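# Close the refrigerator door fully with the Stretch robot

## Task

Push the refrigerator door until it is completely closed. Nothing may be allowed to drop a long way, the door must never slam open or shut, and the robot must not topple or finish the job leaning.

## Robot and tools

Robot: a Hello Robot Stretch 4, about 1.6 m tall. It has an omni-wheel base (rim within 0.23 m of the base origin), a lift that rides up a mast, and one arm that telescopes forward. The arm ends in a wrist (yaw, pitch, roll) and a five-finger hand. Since there is only one arm, every call carries a single set of targets. A loose object may occasionally get nudged by the scene itself.

Frames: the base frame has its origin on the floor under the base centre, with x forward, y left and z up, in metres. The odometry frame is the base frame as it stood when the scene began. base_odometry is given in the odometry frame and is computed from wheel turns only, so slipping shows up as travel. Heading is in rad, left positive, from -3.142 to 3.142. hand_pose is in the base frame. It gives the hand point, 0.045 m in front of the palm. In the hand point's own axes, +z runs along straight fingers, +y points out of the palm, and +x crosses the palm away from the thumb.

Tools:
- move: performs one action. An action holds "base", "joints" or both, and may add "speeds", "pace" and "contact_limits". Alternatively it holds only {"end_of_arm": "enable_torque"}, which re-powers any wrist motor that has switched off. All motions start at once.
  base: one object holding a relative offset from where the base last reported itself. translate_m is metres straight ahead (backward is negative), range -2 to 2. strafe_m is metres sideways (left is positive), range -2 to 2. rotate_rad turns in place, counter-clockwise seen from above is positive, range -3.2 to 3.2. translate_m and strafe_m may be sent together for a straight diagonal move. rotate_rad must be sent on its own.
  joints: one object of absolute targets, keyed by joint name. lift_m runs 0 to 1.2 m and arm_m runs 0 to 0.55 m (extension). wrist_yaw_rad runs -1.134 to 4.276: 0 is forward, positive is left, and 3.14 is folded back. wrist_pitch_rad runs -1.117 to 4.259: 0 is level and 1.57 points down. wrist_roll_rad runs -1.117 to 4.259: 0 is palm up, 1.57 is palm facing right, 3.14 is palm down. The finger keys are hand_little, hand_ring, hand_middle, hand_index, hand_thumb_bend and hand_thumb_turn. Each runs -1 (curled, or thumb turned across the palm) to +1 (straight, or thumb beside the palm). hand_force_limit (-1 to 1, roughly 0 to 10 N at the fingertip, 15 N for the thumb) and hand_speed (-0.96 to 1) are settings only. A target outside a joint's range is clipped, and the result reports the clipping.
  pace: "slow", "default", "fast" or "max". For example, the base goes 0.1/0.3/0.4/0.6 m/s and the arm 0.1/0.4/0.6/0.7 m/s. A high lift also slows the base.
  speeds: per-joint top speeds for wrist_pitch_rad, wrist_yaw_rad, wrist_roll_rad, lift_m and arm_m.
  contact_limits: for arm_m, lift_m, translate_m, strafe_m and rotate_rad, from 0 (gentlest) to 1. It sets how hard that motion may press before it halts. The default is 0.5. Put each limit in the same call as the command it governs. A base limit stays in force until the next base command. Even at 0, the arm needs roughly 15 to 40 N before it halts.
  cameras: a list chosen from head_camera, head_left_camera, head_right_camera, wrist_camera, or ["all"].
  blocking: if true or omitted, the call returns after everything is at rest. If false, it returns within about 0.5 s while the motion continues. A later move overrides only the parts it names.
- wait(seconds 0 to 10, cameras): lets time pass, and returns early once motions finish.
- stop(cameras): brakes all running motions. A "stop:" line reports whether wheels left slack are holding again.
- zoom_image(camera, region [x0,y0,x1,y1] in pixels, at most 504 by 504): a closer view of that camera's newest image.
- show_instructions: shows the reference image pages.
- finished_scene: ends the scene for good. The door has to stay shut without the robot touching it.

Result lines: base_status and joint_status show how each commanded motion ended: done, moving, off_target (resting away from its goal), contact_stop, time_out, limit_stop_at_<name>, or torque_fault. Any stop you did not ask for cancels the rest of your queued calls in that reply. on_its_own lists what the robot did without being told, such as joints going slack or holding. lidar_m gives 12 distances in metres, in 30-degree sectors counter-clockwise from straight ahead: the 4th is left, the 7th behind, the 10th right. "-" means nothing was seen, or something is closer than 0.25 m. wrist_depth_mm is a 7x7 grid of depths from 100 to 2000 mm, with "-" where no reading exists. turned_by_wheels and turned_by_imu are the rad turned since the last result. If they disagree by more than about 0.1 rad, the base slipped or hit something. base_tilt is in degrees, forward and right positive. motor_effort is a percentage of maximum, with the peak in brackets. servo_current is wrist current in mA. hand_stopped_by lists little, ring, middle, index, thumb_bend, thumb_turn as moving, target, force, stalled or fault. The *_load_n lines give fingertip force in N, positive when the finger is pushed open.

Cameras: head_camera is a 420x560 pinhole. head_left_camera and head_right_camera are 420x672 fisheye. wrist_camera is a 616x392 pinhole, mounted behind the palm's heel.

Things to avoid: swinging the door fast enough to slam it, and ramming anything fixed. Close the door gently with the arm or the base at low contact limits and a slow pace. Keep tilt under 6 degrees: beyond that, limit_stop_at_tilt makes the joints and wheels go slack. Steady, hard pushes with the hand raised high can tip the robot. Avoid self-contact: with a low lift over the base, or with the wrist pitched up while rolled or yawed right, the wrist can strike the body. Pressing the hand hard enough to switch off a wrist motor (torque_fault) is also to be avoided. Do not let anything fall.

Each tool is called as name(argument=value, ...) on one line, values as JSON.

Reference images:

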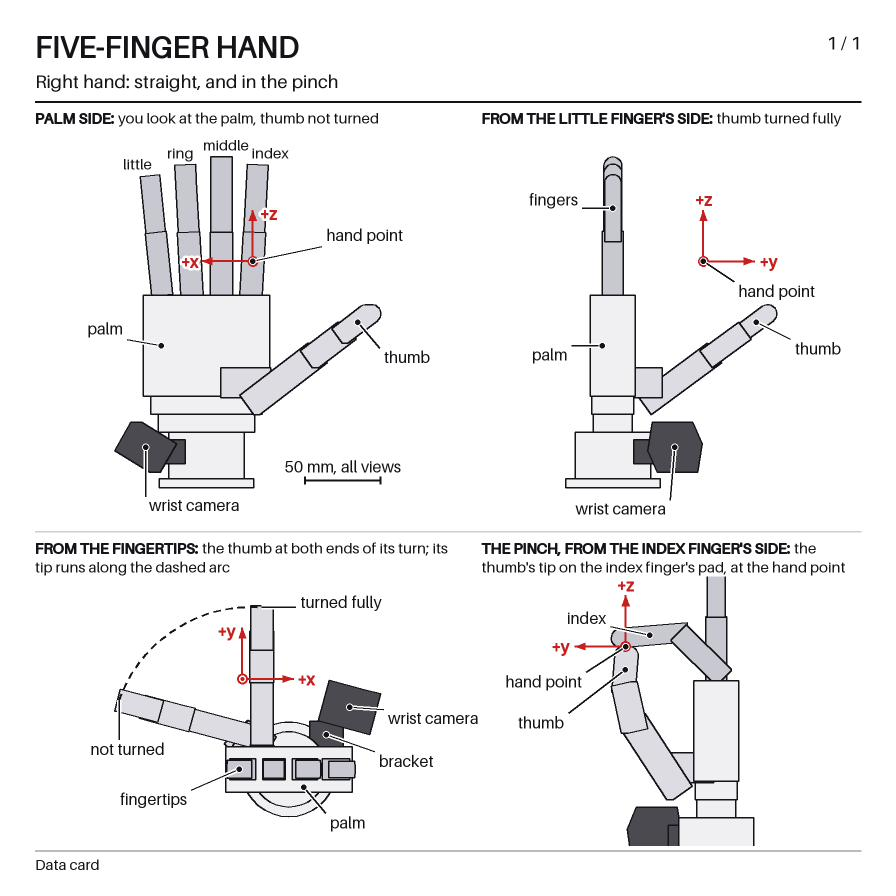

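## Session

move()

Scene clock: 0.00 s.
base_odometry: x=+0.000 y=+0.000 heading=+0.000
turned_by_wheels: +0.000
turned_by_imu: +0.000
base_tilt: forward=+0.1 right=+0.9
lidar_m: 1.44 1.01 0.92 0.94 0.87 0.79 0.82 1.00 1.03 2.83 3.53 1.43
base_status: not commanded
joint_positions: lift_m=+0.295 arm_m=+0.000 wrist_yaw_rad=+3.204 wrist_pitch_rad=+0.003 wrist_roll_rad=+0.000 hand_little=+1.000 hand_ring=+1.000 hand_middle=+1.000 hand_index=+1.000 hand_thumb_turn=+1.000 hand_thumb_bend=+1.000 hand_force_limit=+0.000 hand_speed=-0.800
joint_status: not commanded
measured_speeds: all 0
hand_stopped_by: target,target,target,target,target,target
little_load_n: 0.0
ring_load_n: 0.0
middle_load_n: 0.0
index_load_n: 0.0
thumb_bend_load_n: 0.0
thumb_turn_load_n: -0.5
motor_effort: lift_m=+23 arm_m=-4 wheel_0=+1 wheel_1=-1 wheel_2=-1
servo_current: wrist_yaw_rad=39 wrist_pitch_rad=46 wrist_roll_rad=26
hand_pose: x=-0.0576 y=+0.1043 z=+0.5331 quat_wxyz=(-0.514, -0.516, +0.485, +0.484) (m; base frame)
wrist_depth_mm: - 137 136 - - - - / - 126 145 - - - - / - 119 155 - - - - / 142 141 196 - - - - / 220 - - - - - - / 218 - 120 129 - - - / 216 1205 - - - - -
pictures: head_camera, head_left_camera, head_right_camera, wrist_camera

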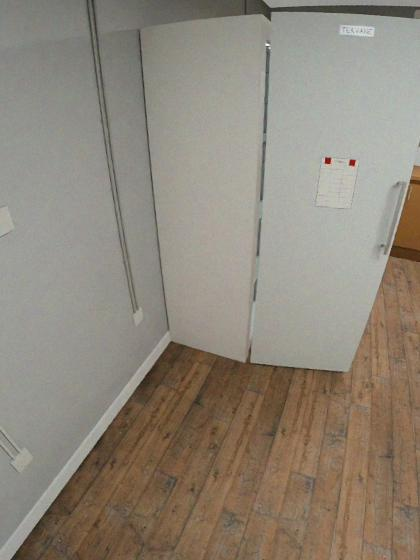

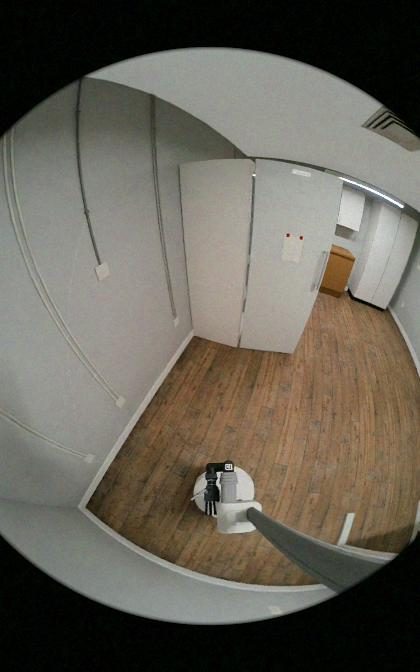

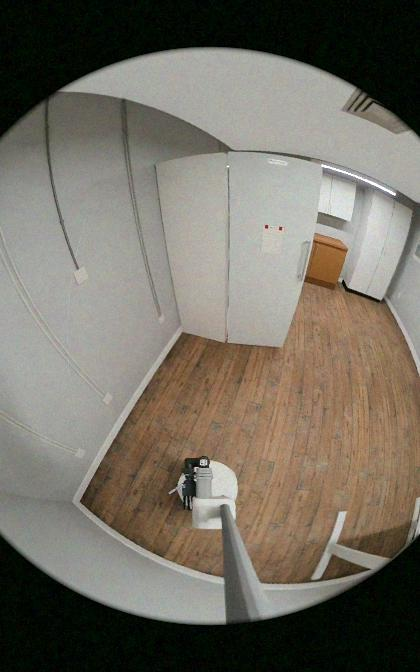

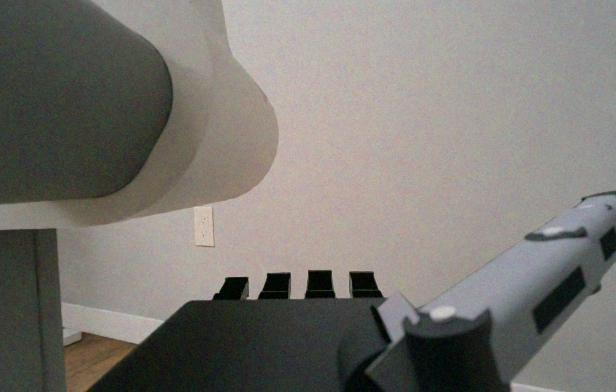

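zoom_image(camera="head_camera", region=[140, 0, 420, 380])

zoom_image(camera="head_right_camera", region=[140, 120, 420, 400])

Scaled by 1.326 from the camera's image (finer frame: 1200x1600).

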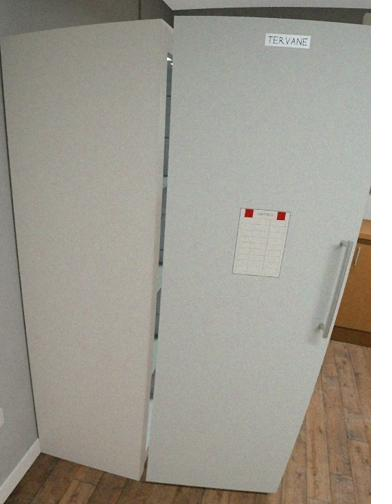

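Scaled by 1.800 from the camera's image (finer frame: 600x960).

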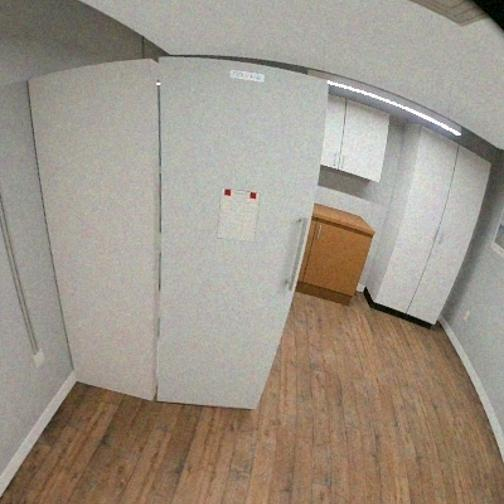

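move(base={"translate_m": 0.85, "strafe_m": -1.5}, joints={"lift_m": 0.75, "wrist_yaw_rad": 0.0})

move(base={"rotate_rad": 0.95}, cameras=["all"])

Scene clock: 11.17 s.
move: done
base_odometry: x=+0.850 y=-1.500 heading=+0.000
turned_by_wheels: +0.000
turned_by_imu: -0.002
base_tilt: forward=+0.2 right=+0.9
lidar_m: 1.99 1.60 0.82 2.03 2.36 1.34 1.40 1.75 1.72 1.75 2.13 2.00
base_status: done
joint_positions: lift_m=+0.750 arm_m=+0.000 wrist_yaw_rad=+0.002 wrist_pitch_rad=+0.003 wrist_roll_rad=+0.000 hand_little=+1.000 hand_ring=+1.000 hand_middle=+1.000 hand_index=+1.000 hand_thumb_turn=+1.000 hand_thumb_bend=+1.000 hand_force_limit=+0.000 hand_speed=-0.800
joint_status: all done
measured_speeds: all 0
hand_stopped_by: target,target,target,target,target,target
little_load_n: 0.0
ring_load_n: 0.0
middle_load_n: 0.0
index_load_n: 0.0
thumb_bend_load_n: 0.0
thumb_turn_load_n: 0.0
motor_effort: lift_m=+24(32) arm_m=-4(5) wheel_0=+0(10) wheel_1=-1(7) wheel_2=-1(7)
servo_current: wrist_yaw_rad=26(117) wrist_pitch_rad=39(65) wrist_roll_rad=39(52)
hand_pose: x=+0.3928 y=-0.1179 z=+0.9875 quat_wxyz=(+0.499, +0.500, +0.501, +0.500)
wrist_depth_mm: - - - - - - - / - - - - - - - / - - - - - - - / - - - 1983 1808 - - / - - - 1921 1756 1661 - / - - 131 129 - - - / 1983 - - - - - -
pictures: none

Scene clock: 12.83 s.
move: done
base_odometry: x=+0.850 y=-1.500 heading=+0.950
turned_by_wheels: +0.950
turned_by_imu: +0.943
base_tilt: forward=+0.2 right=+0.9
lidar_m: 0.81 2.02 2.32 1.37 1.36 1.61 1.71 1.74 2.00 1.99 2.00 2.31
base_status: done
joint_positions: lift_m=+0.750 arm_m=+0.000 wrist_yaw_rad=+0.001 wrist_pitch_rad=+0.003 wrist_roll_rad=+0.000 hand_little=+1.000 hand_ring=+1.000 hand_middle=+1.000 hand_index=+1.000 hand_thumb_turn=+1.000 hand_thumb_bend=+1.000 hand_force_limit=+0.000 hand_speed=-0.800
joint_status: not commanded
measured_speeds: all 0
hand_stopped_by: target,target,target,target,target,target
little_load_n: 0.0
ring_load_n: 0.0
middle_load_n: 0.0
index_load_n: 0.0
thumb_bend_load_n: 0.0
thumb_turn_load_n: 0.0
motor_effort: lift_m=+25(25) arm_m=-4(5) wheel_0=-1(8) wheel_1=+1(8) wheel_2=+0(7)
servo_current: wrist_yaw_rad=52(65) wrist_pitch_rad=39(65) wrist_roll_rad=39(52)
hand_pose: x=+0.3927 y=-0.1179 z=+0.9875 quat_wxyz=(+0.499, +0.500, +0.501, +0.500)
wrist_depth_mm: - - 603 - 1336 - - / - - - - 1336 - - / - - - - - - - / - - - 1336 - - - / - - - 1756 - - - / - - 120 129 - - - / - - - - - - -
pictures: head_camera, head_left_camera, head_right_camera, wrist_camera
wrist_camera: T_world_to_cam=[[0.04173, -0.99864, -0.03121, -0.07588], [-0.04553, 0.0293, -0.99853, 0.99643], [0.99809, 0.04309, -0.04425, -0.1853]] pos_world=[0.23348, -0.09699, 0.9844]

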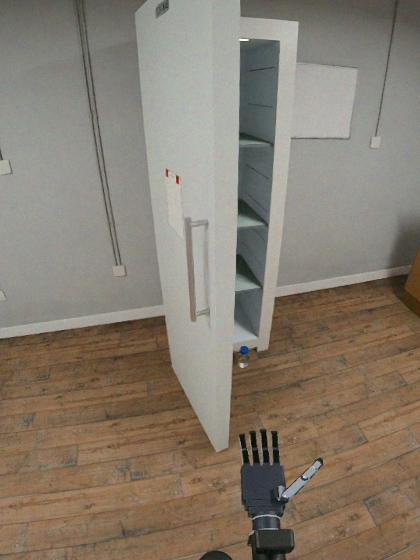

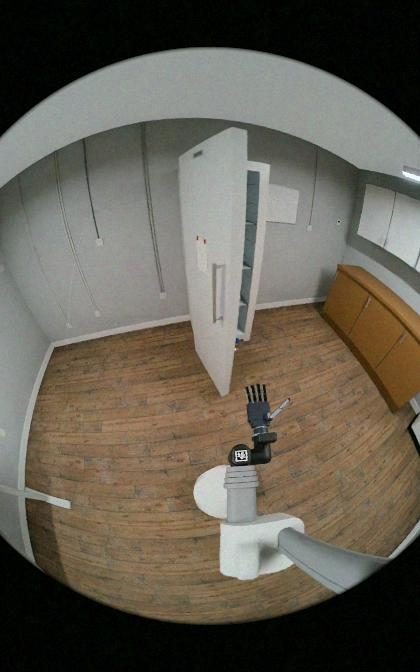

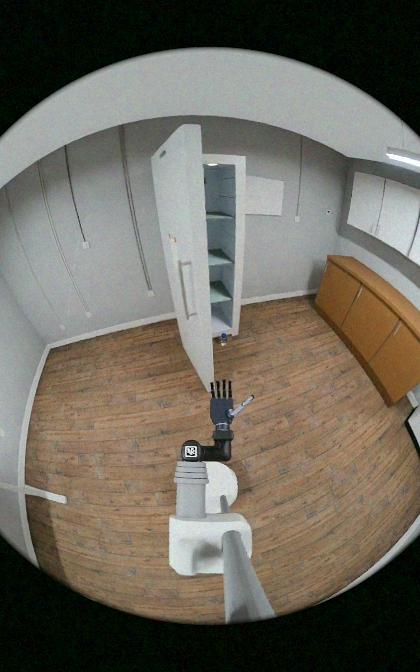

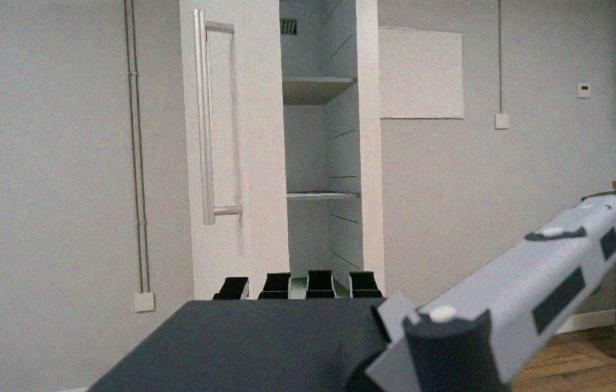

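zoom_image(camera="head_camera", region=[200, 290, 300, 400])

zoom_image(camera="head_camera", region=[210, 0, 320, 400])

Scaled by 4.582 from the camera's image (finer frame: 1200x1600).

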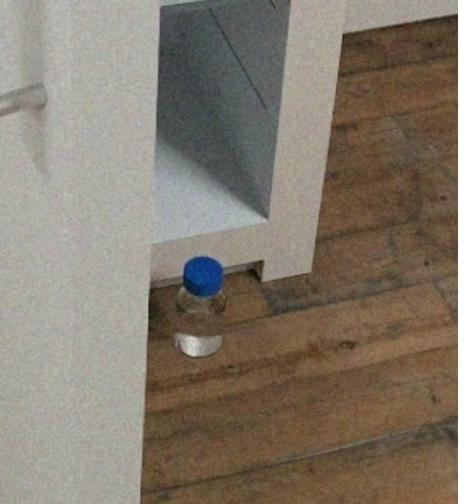

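Scaled by 1.260 from the camera's image (finer frame: 1200x1600).

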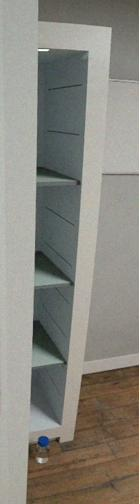

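move(base={"translate_m": 0.49, "strafe_m": -0.68}, joints={"wrist_pitch_rad": 1.57, "wrist_roll_rad": 2.09})

move(base={"rotate_rad": 0.63}, cameras=["all"])

Scene clock: 23.83 s.
move: done
base_odometry: x=+1.688 y=-1.497 heading=+0.950
turned_by_wheels: +0.000
turned_by_imu: -0.001
base_tilt: forward=+0.1 right=+0.9
lidar_m: 1.70 1.07 0.73 2.93 2.15 2.34 2.02 2.01 1.61 1.19 1.19 1.44
base_status: done
joint_positions: lift_m=+0.750 arm_m=+0.000 wrist_yaw_rad=+0.001 wrist_pitch_rad=+1.567 wrist_roll_rad=+2.086 hand_little=+1.000 hand_ring=+1.000 hand_middle=+1.000 hand_index=+1.000 hand_thumb_turn=+1.000 hand_thumb_bend=+1.000 hand_force_limit=+0.000 hand_speed=-0.800
joint_status: all done
measured_speeds: all 0
hand_stopped_by: target,target,target,target,target,target
little_load_n: 0.0
ring_load_n: 0.0
middle_load_n: 0.0
index_load_n: 0.0
thumb_bend_load_n: 0.0
thumb_turn_load_n: 0.0
motor_effort: lift_m=+25(25) arm_m=-4(5) wheel_0=-1(11) wheel_1=-1(7) wheel_2=+0(8)
servo_current: wrist_yaw_rad=33(59) wrist_pitch_rad=39(91) wrist_roll_rad=26(124)
hand_pose: x=+0.1155 y=-0.1247 z=+0.7064 quat_wxyz=(+0.000, +0.967, -0.254, +0.002)
wrist_depth_mm: 878 866 866 854 854 842 842 / 878 878 866 866 854 842 287 / 878 878 878 866 647 640 854 / 891 891 878 668 647 640 854 / 891 891 878 878 654 647 - / 904 891 131 129 654 - - / 904 891 - - - - -
pictures: none

Scene clock: 25.23 s.
move: done
base_odometry: x=+1.688 y=-1.497 heading=+1.580
turned_by_wheels: +0.630
turned_by_imu: +0.624
base_tilt: forward=+0.2 right=+0.9
lidar_m: 0.96 0.72 2.72 2.16 2.26 2.03 2.05 1.59 1.20 1.22 1.54 1.14
base_status: done
joint_positions: lift_m=+0.750 arm_m=+0.000 wrist_yaw_rad=+0.001 wrist_pitch_rad=+1.567 wrist_roll_rad=+2.086 hand_little=+1.000 hand_ring=+1.000 hand_middle=+1.000 hand_index=+1.000 hand_thumb_turn=+1.000 hand_thumb_bend=+1.000 hand_force_limit=+0.000 hand_speed=-0.800
joint_status: not commanded
measured_speeds: all 0
hand_stopped_by: target,target,target,target,target,target
little_load_n: 0.0
ring_load_n: 0.0
middle_load_n: 0.0
index_load_n: 0.0
thumb_bend_load_n: 0.0
thumb_turn_load_n: 0.0
motor_effort: lift_m=+25(25) arm_m=-4(4) wheel_0=-2(7) wheel_1=+0(8) wheel_2=+0(8)
servo_current: wrist_yaw_rad=46(46) wrist_pitch_rad=59(65) wrist_roll_rad=46(52)
hand_pose: x=+0.1155 y=-0.1247 z=+0.7064 quat_wxyz=(+0.000, +0.967, -0.254, +0.002)
wrist_depth_mm: 878 878 878 866 854 842 842 / 878 866 866 866 854 842 289 / 878 878 878 866 647 640 854 / 891 878 878 668 654 640 854 / 891 891 878 878 654 647 - / 891 891 131 129 654 - - / 891 891 - - - - -
pictures: head_camera, head_left_camera, head_right_camera, wrist_camera
wrist_camera: T_world_to_cam=[[-0.8542, 0.51812, -0.04353, 0.22136], [0.51645, 0.85517, 0.04428, 0.00479], [0.06017, 0.01534, -0.99807, 0.85785]] pos_world=[0.135, -0.13195, 0.86562]

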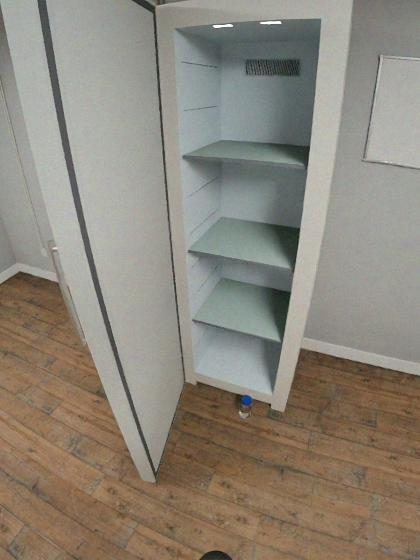

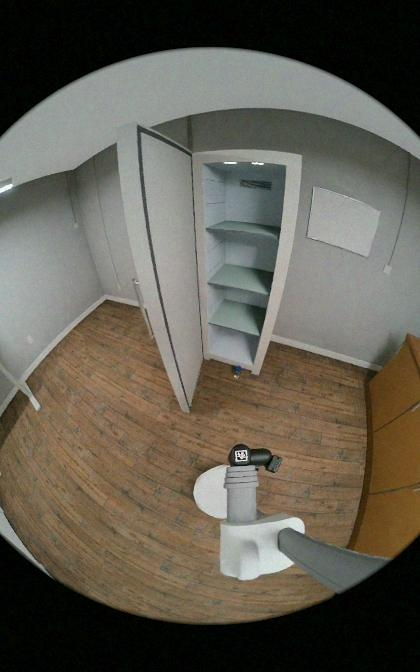

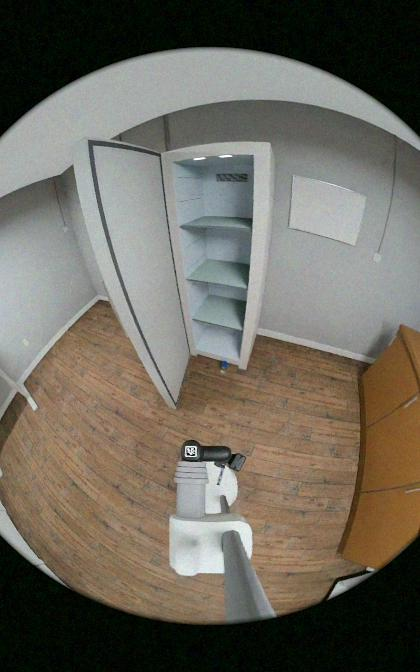

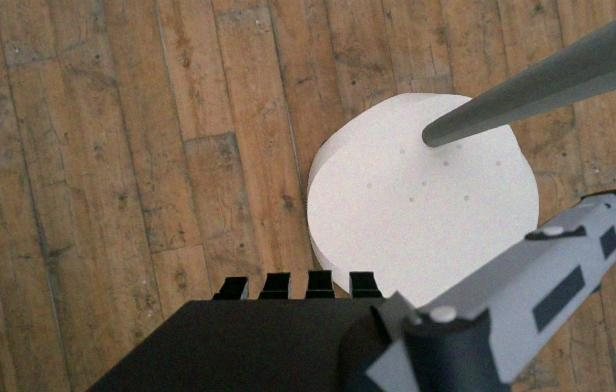

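zoom_image(camera="head_camera", region=[180, 360, 310, 440])

zoom_image(camera="head_camera", region=[20, 0, 340, 490])

Scaled by 3.877 from the camera's image (finer frame: 1200x1600).

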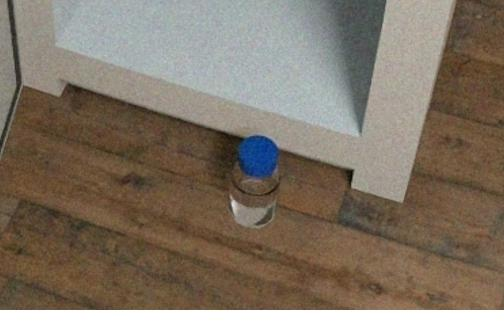

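Scaled by 1.029 from the camera's image (finer frame: 1200x1600).

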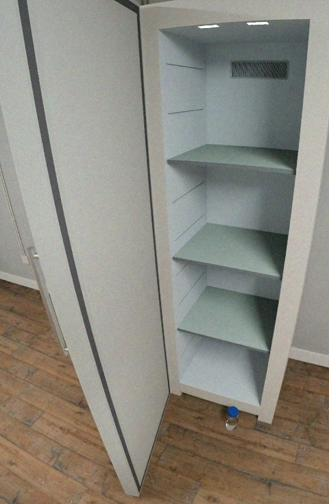

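move(base={"translate_m": 0.42, "strafe_m": -0.03}, joints={"wrist_roll_rad": 2.17, "lift_m": 0.45})

move(joints={"arm_m": 0.45}, pace="slow", cameras=["all"])

Scene clock: 31.30 s.
move: done
base_odometry: x=+1.714 y=-1.077 heading=+1.580
turned_by_wheels: +0.000
turned_by_imu: +0.001
base_tilt: forward=+0.1 right=+0.9
lidar_m: 0.66 0.44 0.39 2.15 2.58 2.42 2.49 1.50 1.34 1.37 1.44 0.74
base_status: done
joint_positions: lift_m=+0.450 arm_m=+0.000 wrist_yaw_rad=+0.001 wrist_pitch_rad=+1.567 wrist_roll_rad=+2.166 hand_little=+1.000 hand_ring=+1.000 hand_middle=+1.000 hand_index=+1.000 hand_thumb_turn=+1.000 hand_thumb_bend=+1.000 hand_force_limit=+0.000 hand_speed=-0.800
joint_status: all done
measured_speeds: all 0
hand_stopped_by: target,target,target,target,target,target
little_load_n: 0.0
ring_load_n: 0.0
middle_load_n: 0.0
index_load_n: 0.0
thumb_bend_load_n: 0.0
thumb_turn_load_n: 0.0
motor_effort: lift_m=+19(24) arm_m=-4(5) wheel_0=+0(9) wheel_1=-1(6) wheel_2=+1(10)
servo_current: wrist_yaw_rad=59(65) wrist_pitch_rad=33(59) wrist_roll_rad=39(85)
hand_pose: x=+0.1127 y=-0.1200 z=+0.4069 quat_wxyz=(-0.001, +0.956, -0.293, +0.002)
wrist_depth_mm: 574 569 564 559 559 345 296 / 574 569 569 559 349 343 340 / 580 569 569 410 349 345 343 / 585 574 574 353 349 347 343 / 580 580 574 355 349 349 - / 585 580 131 129 351 - - / 591 585 - - - - -
pictures: none

Scene clock: 37.07 s.
move: done
base_odometry: x=+1.714 y=-1.077 heading=+1.580
turned_by_wheels: +0.000
turned_by_imu: +0.002
base_tilt: forward=+0.1 right=+0.9
lidar_m: 0.61 0.43 0.39 2.12 2.57 2.40 2.46 1.49 1.34 1.36 1.44 0.74
base_status: not commanded
joint_positions: lift_m=+0.450 arm_m=+0.450 wrist_yaw_rad=+0.001 wrist_pitch_rad=+1.567 wrist_roll_rad=+2.166 hand_little=+1.000 hand_ring=+1.000 hand_middle=+1.000 hand_index=+1.000 hand_thumb_turn=+1.000 hand_thumb_bend=+1.000 hand_force_limit=+0.000 hand_speed=-0.800
joint_status: all done
measured_speeds: all 0
hand_stopped_by: target,target,target,target,target,target
little_load_n: 0.0
ring_load_n: 0.0
middle_load_n: 0.0
index_load_n: 0.0
thumb_bend_load_n: 0.0
thumb_turn_load_n: 0.0
motor_effort: lift_m=+19(19) arm_m=+6(10) wheel_0=+0(1) wheel_1=+0(1) wheel_2=+1(1)
servo_current: wrist_yaw_rad=59(72) wrist_pitch_rad=39(65) wrist_roll_rad=39(52)
hand_pose: x=+0.5624 y=-0.1200 z=+0.4069 quat_wxyz=(-0.001, +0.956, -0.293, +0.002)
wrist_depth_mm: 289 564 564 554 554 549 549 / 266 399 569 564 559 554 549 / - 410 569 564 554 554 554 / - - 564 564 564 559 554 / - - 508 569 564 559 - / - - 130 129 564 - - / - - - - - - -
pictures: head_camera, head_left_camera, head_right_camera, wrist_camera
wrist_camera: T_world_to_cam=[[-0.81001, 0.58481, -0.04338, 0.57085], [0.5832, 0.8111, 0.04456, -0.25971], [0.06124, 0.01079, -0.99806, 0.53081]] pos_world=[0.58136, -0.12892, 0.56612]

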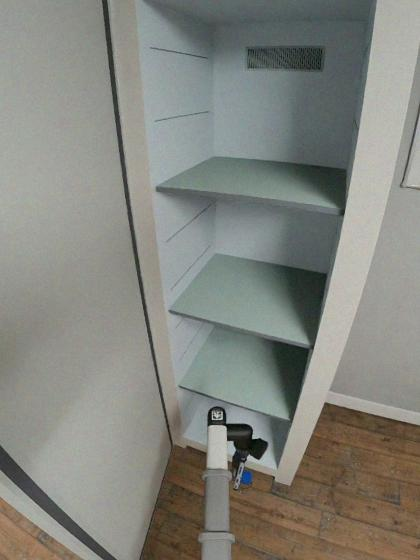

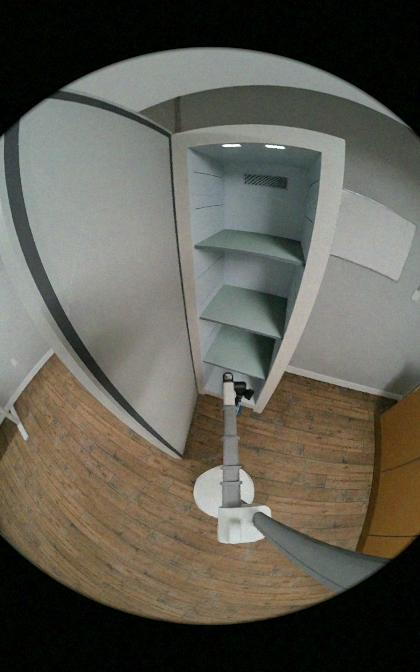

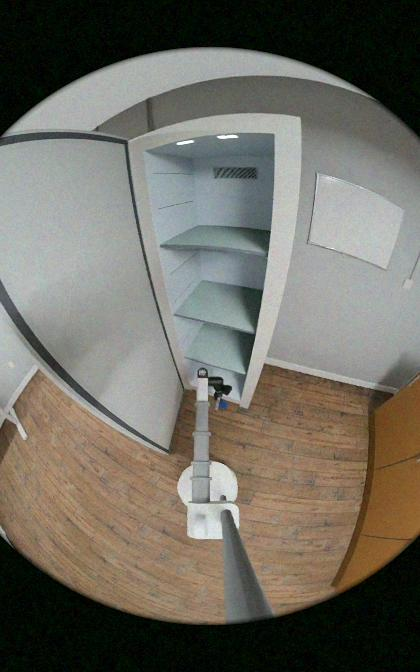

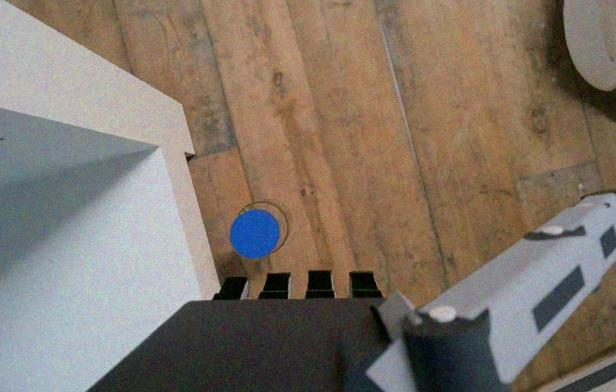

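move(base={"translate_m": 0.05, "strafe_m": 0.029}, joints={"arm_m": 0.49, "lift_m": 0.35}, pace="slow", cameras=["wrist_camera", "head_camera"])

Scene clock: 40.97 s.
move: done
base_odometry: x=+1.685 y=-1.027 heading=+1.579
turned_by_wheels: +0.000
turned_by_imu: +0.002
base_tilt: forward=+0.2 right=+0.9
lidar_m: 0.62 0.39 0.33 2.11 2.50 2.45 2.51 1.53 1.39 1.41 1.38 0.60
base_status: done
joint_positions: lift_m=+0.350 arm_m=+0.490 wrist_yaw_rad=+0.001 wrist_pitch_rad=+1.567 wrist_roll_rad=+2.166 hand_little=+1.000 hand_ring=+1.000 hand_middle=+1.000 hand_index=+1.000 hand_thumb_turn=+1.000 hand_thumb_bend=+1.000 hand_force_limit=+0.000 hand_speed=-0.800
joint_status: all done
measured_speeds: all 0
hand_stopped_by: target,target,target,target,target,target
little_load_n: 0.0
ring_load_n: 0.0
middle_load_n: 0.0
index_load_n: 0.0
thumb_bend_load_n: 0.0
thumb_turn_load_n: 0.0
motor_effort: lift_m=+18(20) arm_m=+6(11) wheel_0=-3(5) wheel_1=+1(6) wheel_2=-1(7)
servo_current: wrist_yaw_rad=26(65) wrist_pitch_rad=46(59) wrist_roll_rad=46(52)
hand_pose: x=+0.6024 y=-0.1200 z=+0.3069 quat_wxyz=(-0.001, +0.956, -0.293, +0.002)
wrist_depth_mm: - 332 462 459 459 452 449 / 342 340 466 466 459 455 452 / 343 342 466 462 459 459 455 / 345 342 387 466 462 459 455 / 347 343 343 469 466 462 - / 349 345 131 129 466 - - / 351 347 - - - - -
pictures: head_camera, wrist_camera
wrist_camera: T_world_to_cam=[[-0.81001, 0.58481, -0.04338, 0.59892], [0.5832, 0.8111, 0.04456, -0.27859], [0.06124, 0.01079, -0.99806, 0.42855]] pos_world=[0.62136, -0.12892, 0.46612]

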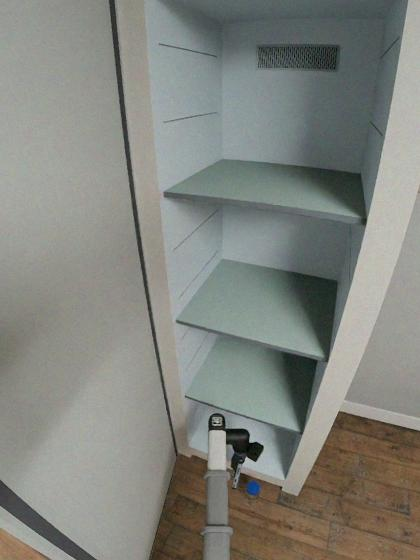

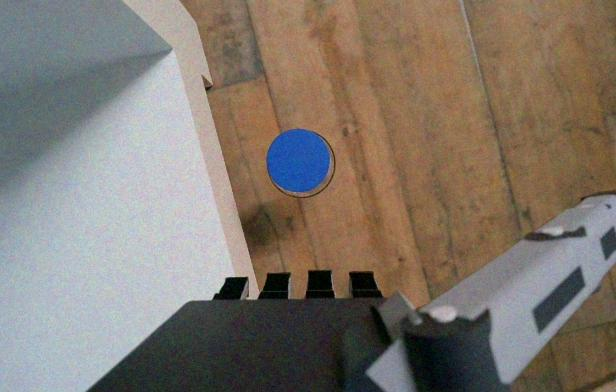

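move(joints={"lift_m": 0.2}, pace="slow", contact_limits={"lift_m": 0.3}, cameras=["wrist_camera"])

Scene clock: 43.87 s.
move: done
base_odometry: x=+1.685 y=-1.027 heading=+1.579
turned_by_wheels: +0.000
turned_by_imu: +0.001
base_tilt: forward=+0.1 right=+0.8
lidar_m: 0.60 0.39 0.33 2.11 2.49 2.48 2.52 1.54 1.38 1.38 1.38 0.62
base_status: not commanded
joint_positions: lift_m=+0.200 arm_m=+0.490 wrist_yaw_rad=+0.001 wrist_pitch_rad=+1.567 wrist_roll_rad=+2.166 hand_little=+1.000 hand_ring=+1.000 hand_middle=+1.000 hand_index=+1.000 hand_thumb_turn=+1.000 hand_thumb_bend=+1.000 hand_force_limit=+0.000 hand_speed=-0.800
joint_status: all done
measured_speeds: all 0
hand_stopped_by: target,target,target,target,target,target
little_load_n: 0.0
ring_load_n: 0.0
middle_load_n: 0.0
index_load_n: 0.0
thumb_bend_load_n: 0.0
thumb_turn_load_n: 0.0
motor_effort: lift_m=+18(20) arm_m=+6(6) wheel_0=-3(3) wheel_1=+1(2) wheel_2=-1(1)
servo_current: wrist_yaw_rad=26(59) wrist_pitch_rad=39(59) wrist_roll_rad=39(46)
contact_limits: lift_m 0.3
hand_pose: x=+0.6024 y=-0.1200 z=+0.1569 quat_wxyz=(-0.001, +0.956, -0.293, +0.002)
wrist_depth_mm: 189 258 312 312 307 306 304 / 190 226 315 310 310 309 306 / 190 200 315 171 310 309 309 / 191 195 317 314 314 310 309 / 192 192 317 317 314 312 - / 193 192 130 129 315 - - / 195 193 - - - - -
wrist_camera: T_world_to_cam=[[-0.81001, 0.58481, -0.04338, 0.59241], [0.5832, 0.8111, 0.04456, -0.2719], [0.06124, 0.01079, -0.99806, 0.27884]] pos_world=[0.62136, -0.12892, 0.31612]

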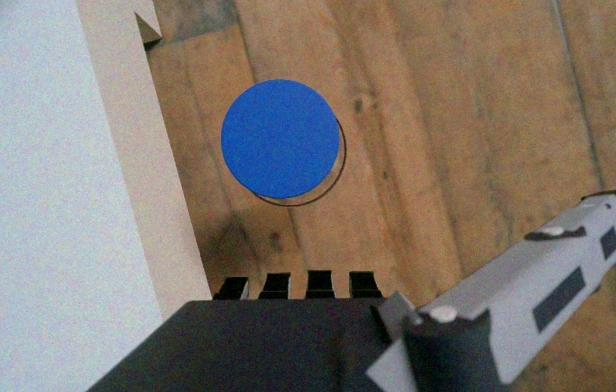

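move(joints={"lift_m": 0.135}, pace="slow", contact_limits={"lift_m": 0.2}, cameras=["wrist_camera", "head_camera"])

Scene clock: 45.90 s.
move: done
base_odometry: x=+1.685 y=-1.027 heading=+1.579
turned_by_wheels: +0.000
turned_by_imu: +0.001
base_tilt: forward=+0.2 right=+0.9
lidar_m: 0.67 0.37 0.34 2.11 2.49 2.45 2.53 1.54 1.38 1.40 1.39 0.63
base_status: not commanded
joint_positions: lift_m=+0.135 arm_m=+0.490 wrist_yaw_rad=+0.001 wrist_pitch_rad=+1.567 wrist_roll_rad=+2.166 hand_little=+1.000 hand_ring=+1.000 hand_middle=+1.000 hand_index=+1.000 hand_thumb_turn=+1.000 hand_thumb_bend=+1.000 hand_force_limit=+0.000 hand_speed=-0.800
joint_status: all done
measured_speeds: all 0
hand_stopped_by: target,target,target,target,target,target
little_load_n: 0.0
ring_load_n: 0.0
middle_load_n: 0.0
index_load_n: 0.0
thumb_bend_load_n: 0.0
thumb_turn_load_n: 0.0
motor_effort: lift_m=+18(20) arm_m=+6(6) wheel_0=-3(3) wheel_1=+1(2) wheel_2=-1(1)
servo_current: wrist_yaw_rad=33(52) wrist_pitch_rad=52(52) wrist_roll_rad=46(52)
contact_limits: lift_m 0.2
hand_pose: x=+0.6024 y=-0.1200 z=+0.0919 quat_wxyz=(-0.001, +0.956, -0.293, +0.002)
wrist_depth_mm: 153 249 248 105 245 243 242 / 152 251 106 105 246 244 242 / 145 251 107 - 246 245 244 / 138 195 251 249 248 247 245 / 126 183 252 251 249 247 - / 126 163 131 130 250 - - / 127 135 - - - - -
pictures: head_camera, wrist_camera
wrist_camera: T_world_to_cam=[[-0.81001, 0.58481, -0.04338, 0.58959], [0.5832, 0.8111, 0.04456, -0.269], [0.06124, 0.01079, -0.99806, 0.21397]] pos_world=[0.62136, -0.12892, 0.25112]

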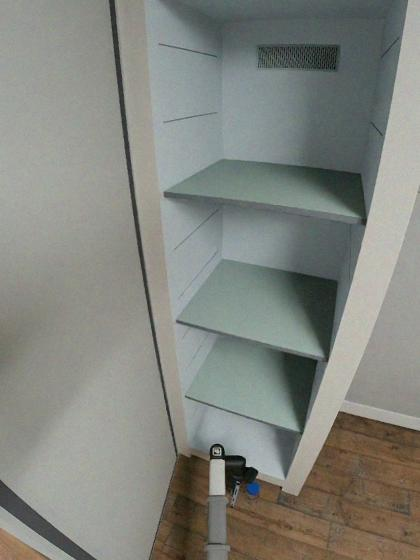

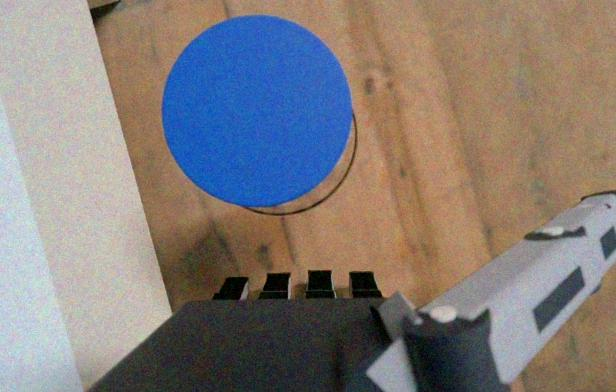

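move(base={"translate_m": -0.056, "strafe_m": -0.082}, pace="slow", contact_limits={"translate_m": 0.2, "strafe_m": 0.2}, cameras=["wrist_camera", "head_camera"])

"contact_limits": translate_m and strafe_m are given together and make one move, which takes one limit: state it under one of them only
Scene clock: 46.20 s.
base_odometry: x=+1.685 y=-1.027 heading=+1.579
turned_by_wheels: +0.000
turned_by_imu: +0.000
base_tilt: forward=+0.1 right=+0.9
lidar_m: 0.66 0.39 0.34 2.12 2.49 2.45 2.51 1.54 1.39 1.39 1.38 0.63
base_status: not commanded
joint_positions: lift_m=+0.135 arm_m=+0.490 wrist_yaw_rad=+0.001 wrist_pitch_rad=+1.567 wrist_roll_rad=+2.166 hand_little=+1.000 hand_ring=+1.000 hand_middle=+1.000 hand_index=+1.000 hand_thumb_turn=+1.000 hand_thumb_bend=+1.000 hand_force_limit=+0.000 hand_speed=-0.800
joint_status: all done
measured_speeds: all 0
hand_stopped_by: target,target,target,target,target,target
little_load_n: 0.0
ring_load_n: 0.0
middle_load_n: 0.0
index_load_n: 0.0
thumb_bend_load_n: 0.0
thumb_turn_load_n: 0.0
motor_effort: lift_m=+18(20) arm_m=+6(6) wheel_0=-3(3) wheel_1=+1(2) wheel_2=-1(1)
servo_current: wrist_yaw_rad=26(52) wrist_pitch_rad=46(52) wrist_roll_rad=46(52)
contact_limits: lift_m 0.2
hand_pose: x=+0.6024 y=-0.1200 z=+0.0919 quat_wxyz=(-0.001, +0.956, -0.293, +0.002)
wrist_depth_mm: 153 249 248 105 245 243 242 / 152 250 106 105 246 244 243 / 145 251 107 - 246 246 244 / 137 194 251 250 248 246 245 / 126 182 253 251 249 248 - / 126 163 131 130 249 - - / 127 135 - - - - -
pictures: none

move(base={"translate_m": -0.056, "strafe_m": -0.082}, pace="slow", contact_limits={"strafe_m": 0.2}, cameras=["wrist_camera", "head_camera"])

Scene clock: 48.70 s.
move: done
base_odometry: x=+1.767 y=-1.082 heading=+1.580
turned_by_wheels: +0.000
turned_by_imu: +0.001
base_tilt: forward=+0.2 right=+0.9
lidar_m: 0.75 0.52 0.44 2.23 2.58 2.44 2.48 1.44 1.30 1.27 1.39 0.72
base_status: done
joint_positions: lift_m=+0.135 arm_m=+0.490 wrist_yaw_rad=+0.001 wrist_pitch_rad=+1.567 wrist_roll_rad=+2.166 hand_little=+1.000 hand_ring=+1.000 hand_middle=+1.000 hand_index=+1.000 hand_thumb_turn=+1.000 hand_thumb_bend=+1.000 hand_force_limit=+0.000 hand_speed=-0.800
joint_status: not commanded
measured_speeds: all 0
hand_stopped_by: target,target,target,target,target,target
little_load_n: 0.0
ring_load_n: 0.0
middle_load_n: 0.0
index_load_n: 0.0
thumb_bend_load_n: 0.0
thumb_turn_load_n: 0.0
motor_effort: lift_m=+18(19) arm_m=+6(6) wheel_0=+2(5) wheel_1=-2(7) wheel_2=+1(5)
servo_current: wrist_yaw_rad=26(65) wrist_pitch_rad=33(59) wrist_roll_rad=46(46)
contact_limits: lift_m 0.2; strafe_m 0.2
hand_pose: x=+0.6025 y=-0.1200 z=+0.0919 quat_wxyz=(-0.001, +0.956, -0.293, +0.002)
wrist_depth_mm: 194 249 248 246 245 243 242 / 187 251 249 247 246 244 243 / 168 250 249 248 247 246 244 / 160 253 107 106 247 247 245 / 152 253 - - 249 248 - / 151 200 108 107 - - - / 143 170 - - - - -
pictures: head_camera, wrist_camera
wrist_camera: T_world_to_cam=[[-0.81001, 0.58481, -0.04338, 0.58959], [0.5832, 0.8111, 0.04456, -0.269], [0.06124, 0.01079, -0.99806, 0.21397]] pos_world=[0.62136, -0.12892, 0.25112]

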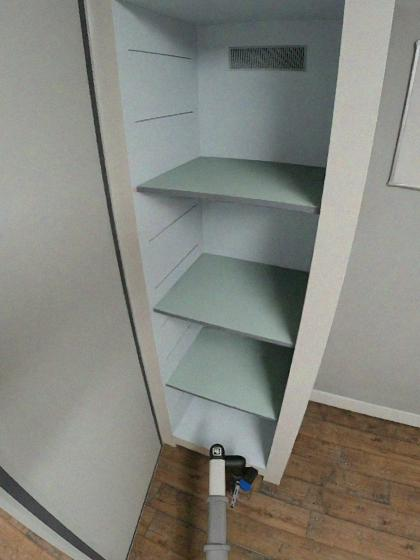

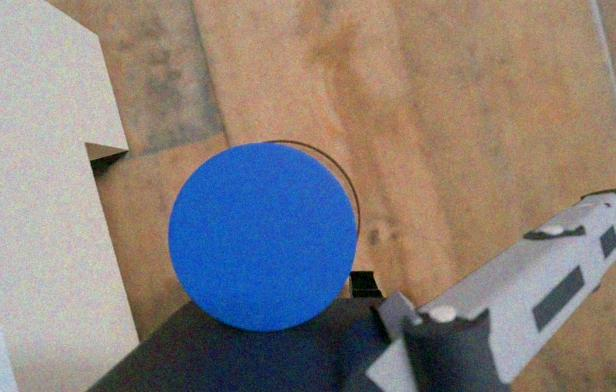

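move(base={"translate_m": -0.115, "strafe_m": -0.165}, pace="slow", contact_limits={"strafe_m": 0.2}, cameras=["wrist_camera", "head_camera"])

Scene clock: 52.27 s.
move: done
base_odometry: x=+1.933 y=-1.196 heading=+1.580
turned_by_wheels: +0.000
turned_by_imu: +0.003
base_tilt: forward=+0.1 right=+0.9
lidar_m: 0.79 0.70 0.63 2.34 2.65 2.37 2.20 1.22 1.09 1.08 1.39 1.32
base_status: done
joint_positions: lift_m=+0.135 arm_m=+0.490 wrist_yaw_rad=+0.001 wrist_pitch_rad=+1.567 wrist_roll_rad=+2.166 hand_little=+1.000 hand_ring=+1.000 hand_middle=+1.000 hand_index=+1.000 hand_thumb_turn=+1.000 hand_thumb_bend=+1.000 hand_force_limit=+0.000 hand_speed=-0.800
joint_status: not commanded
measured_speeds: all 0
hand_stopped_by: target,target,target,target,target,target
little_load_n: 0.0
ring_load_n: 0.0
middle_load_n: 0.0
index_load_n: 0.0
thumb_bend_load_n: -0.5
thumb_turn_load_n: 0.0
motor_effort: lift_m=+18(19) arm_m=+6(6) wheel_0=+3(8) wheel_1=+0(6) wheel_2=+2(5)
servo_current: wrist_yaw_rad=20(65) wrist_pitch_rad=33(59) wrist_roll_rad=46(46)
contact_limits: lift_m 0.2; strafe_m 0.2
hand_pose: x=+0.6025 y=-0.1200 z=+0.0919 quat_wxyz=(-0.001, +0.956, -0.293, +0.002)
wrist_depth_mm: 251 249 248 246 244 243 242 / 253 250 249 248 246 245 243 / 254 252 250 248 247 245 244 / 255 253 107 106 249 247 245 / 256 254 - - 249 247 - / 257 256 108 107 - - - / 229 244 - - - - -
pictures: head_camera, wrist_camera
wrist_camera: T_world_to_cam=[[-0.81001, 0.58481, -0.04338, 0.58959], [0.5832, 0.8111, 0.04456, -0.269], [0.06124, 0.01079, -0.99806, 0.21397]] pos_world=[0.62136, -0.12892, 0.25112]

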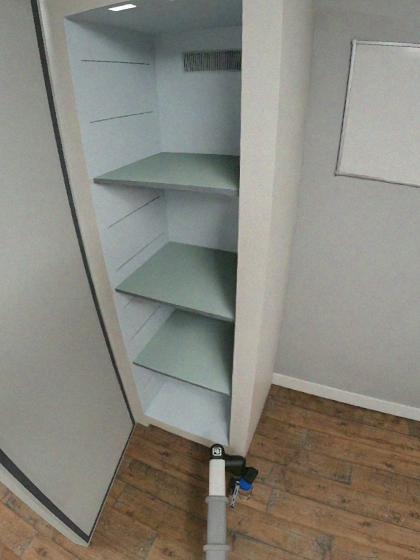

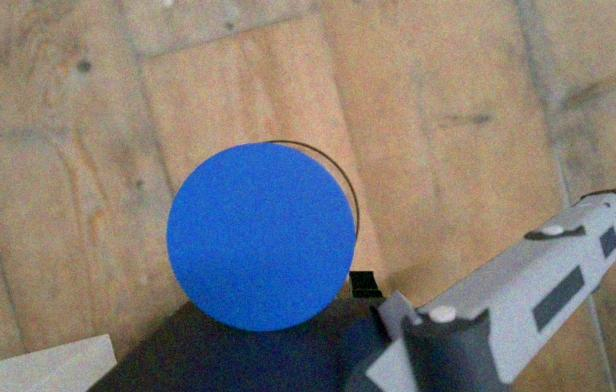

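move(base={"translate_m": -0.14, "strafe_m": -0.205}, pace="slow", contact_limits={"strafe_m": 0.2}, cameras=["wrist_camera", "head_camera"])

Scene clock: 56.40 s.
move: done
base_odometry: x=+2.140 y=-1.334 heading=+1.580
turned_by_wheels: +0.000
turned_by_imu: +0.001
base_tilt: forward=+0.1 right=+0.9
lidar_m: 0.92 0.99 0.89 2.60 2.59 2.34 1.74 0.94 0.84 0.87 1.12 1.37
base_status: done
joint_positions: lift_m=+0.135 arm_m=+0.490 wrist_yaw_rad=+0.001 wrist_pitch_rad=+1.567 wrist_roll_rad=+2.166 hand_little=+1.000 hand_ring=+1.000 hand_middle=+1.000 hand_index=+1.000 hand_thumb_turn=+1.000 hand_thumb_bend=+1.000 hand_force_limit=+0.000 hand_speed=-0.800
joint_status: not commanded
measured_speeds: all 0
hand_stopped_by: target,target,target,target,target,target
little_load_n: 0.0
ring_load_n: 0.0
middle_load_n: 0.0
index_load_n: 0.0
thumb_bend_load_n: 0.0
thumb_turn_load_n: 0.0
motor_effort: lift_m=+18(19) arm_m=+6(6) wheel_0=+2(7) wheel_1=-2(6) wheel_2=+2(7)
servo_current: wrist_yaw_rad=33(59) wrist_pitch_rad=46(59) wrist_roll_rad=39(52)
contact_limits: lift_m 0.2; strafe_m 0.2
hand_pose: x=+0.6025 y=-0.1200 z=+0.0919 quat_wxyz=(-0.001, +0.956, -0.293, +0.002)
wrist_depth_mm: 251 250 248 246 245 243 242 / 252 251 249 247 246 244 243 / 254 251 250 248 247 246 244 / 255 253 107 106 248 247 245 / 256 254 - - 249 248 - / 257 255 108 107 - - - / 258 256 - - - - -
pictures: head_camera, wrist_camera
wrist_camera: T_world_to_cam=[[-0.81001, 0.58481, -0.04338, 0.58959], [0.5832, 0.8111, 0.04456, -0.269], [0.06124, 0.01079, -0.99806, 0.21397]] pos_world=[0.62136, -0.12892, 0.25112]

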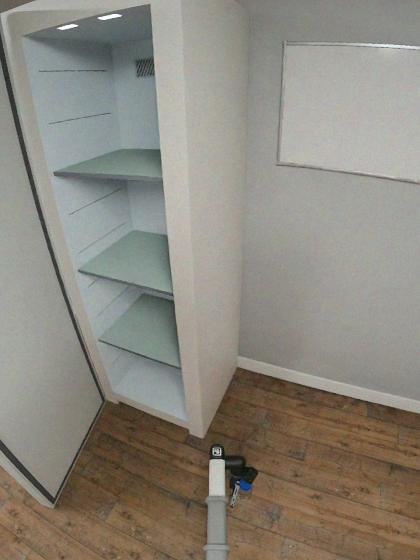

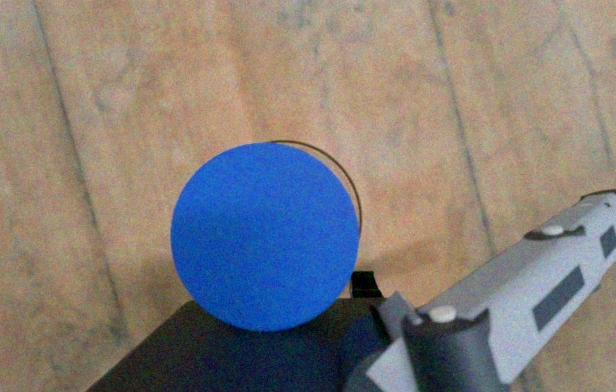

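move(base={"translate_m": 0.03, "strafe_m": 0.06}, pace="slow")

move(base={"translate_m": -0.2, "strafe_m": 0.87}, joints={"lift_m": 0.5, "arm_m": 0.12, "wrist_roll_rad": 4.19}, cameras=["head_camera", "head_left_camera", "head_right_camera"])

Scene clock: 61.70 s.
move: done
base_odometry: x=+2.079 y=-1.304 heading=+1.580
turned_by_wheels: +0.000
turned_by_imu: +0.000
base_tilt: forward=+0.2 right=+0.9
lidar_m: 0.90 0.92 0.79 2.52 2.60 2.36 1.86 1.02 0.92 0.93 1.17 0.61
base_status: done
joint_positions: lift_m=+0.135 arm_m=+0.490 wrist_yaw_rad=+0.001 wrist_pitch_rad=+1.567 wrist_roll_rad=+2.166 hand_little=+1.000 hand_ring=+1.000 hand_middle=+1.000 hand_index=+1.000 hand_thumb_turn=+1.000 hand_thumb_bend=+1.000 hand_force_limit=+0.000 hand_speed=-0.800
joint_status: not commanded
measured_speeds: all 0
hand_stopped_by: target,target,target,target,target,target
little_load_n: 0.0
ring_load_n: 0.0
middle_load_n: 0.0
index_load_n: 0.0
thumb_bend_load_n: 0.0
thumb_turn_load_n: 0.0
motor_effort: lift_m=+18(19) arm_m=+5(6) wheel_0=-2(6) wheel_1=-1(7) wheel_2=-1(5)
servo_current: wrist_yaw_rad=26(72) wrist_pitch_rad=46(59) wrist_roll_rad=39(46)
contact_limits: lift_m 0.2
hand_pose: x=+0.6025 y=-0.1200 z=+0.0919 quat_wxyz=(-0.001, +0.956, -0.293, +0.002)
wrist_depth_mm: 251 250 106 105 245 243 242 / 252 251 106 128 246 244 243 / 254 251 251 249 247 246 243 / 254 253 252 249 248 246 245 / 256 254 253 251 249 248 - / 257 256 131 129 249 - - / 258 257 - - - - -
pictures: none

Scene clock: 66.10 s.
move: done
base_odometry: x=+1.211 y=-1.512 heading=+1.580
turned_by_wheels: +0.000
turned_by_imu: +0.004
base_tilt: forward=+0.2 right=+1.0
lidar_m: 0.68 2.40 1.71 1.68 2.03 1.87 1.85 2.00 1.64 1.65 1.30 0.73
base_status: done
joint_positions: lift_m=+0.500 arm_m=+0.120 wrist_yaw_rad=+0.001 wrist_pitch_rad=+1.567 wrist_roll_rad=+4.186 hand_little=+1.000 hand_ring=+1.000 hand_middle=+1.000 hand_index=+1.000 hand_thumb_turn=+1.000 hand_thumb_bend=+1.000 hand_force_limit=+0.000 hand_speed=-0.800
joint_status: all done
measured_speeds: all 0
hand_stopped_by: target,target,target,target,target,target
little_load_n: 0.0
ring_load_n: 0.0
middle_load_n: 0.0
index_load_n: 0.0
thumb_bend_load_n: 0.0
thumb_turn_load_n: 0.0
motor_effort: lift_m=+26(31) arm_m=-6(9) wheel_0=-1(11) wheel_1=-2(9) wheel_2=+0(4)
servo_current: wrist_yaw_rad=20(65) wrist_pitch_rad=52(59) wrist_roll_rad=39(130)
hand_pose: x=+0.2883 y=-0.0199 z=+0.4565 quat_wxyz=(-0.002, +0.261, -0.965, +0.000)
wrist_depth_mm: 404 402 399 609 609 603 603 / 407 402 402 609 609 603 603 / 410 407 402 615 615 603 603 / 418 407 442 621 615 603 609 / 634 627 621 621 615 609 - / 634 627 131 129 615 - - / 634 634 - - - - -

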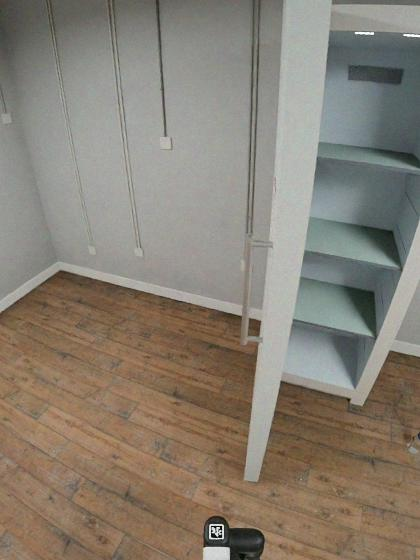

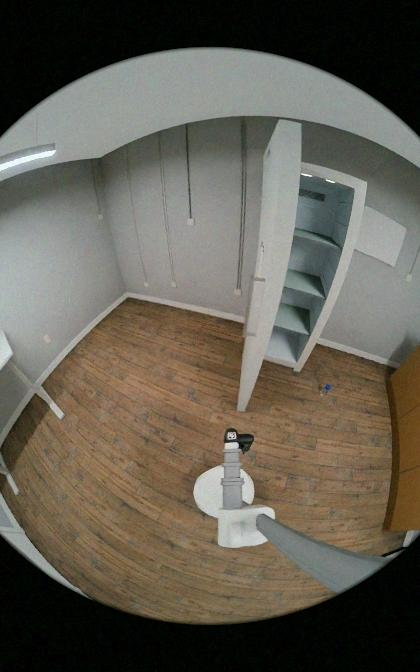

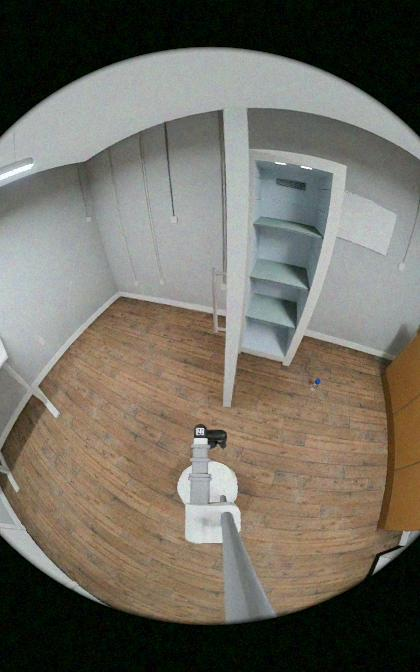

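zoom_image(camera="head_right_camera", region=[270, 350, 360, 420])

Scaled by 5.600 from the camera's image (finer frame: 600x960).

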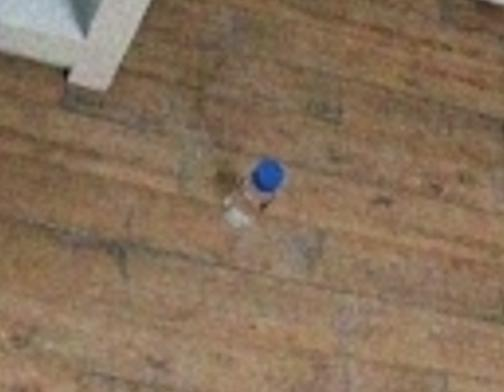

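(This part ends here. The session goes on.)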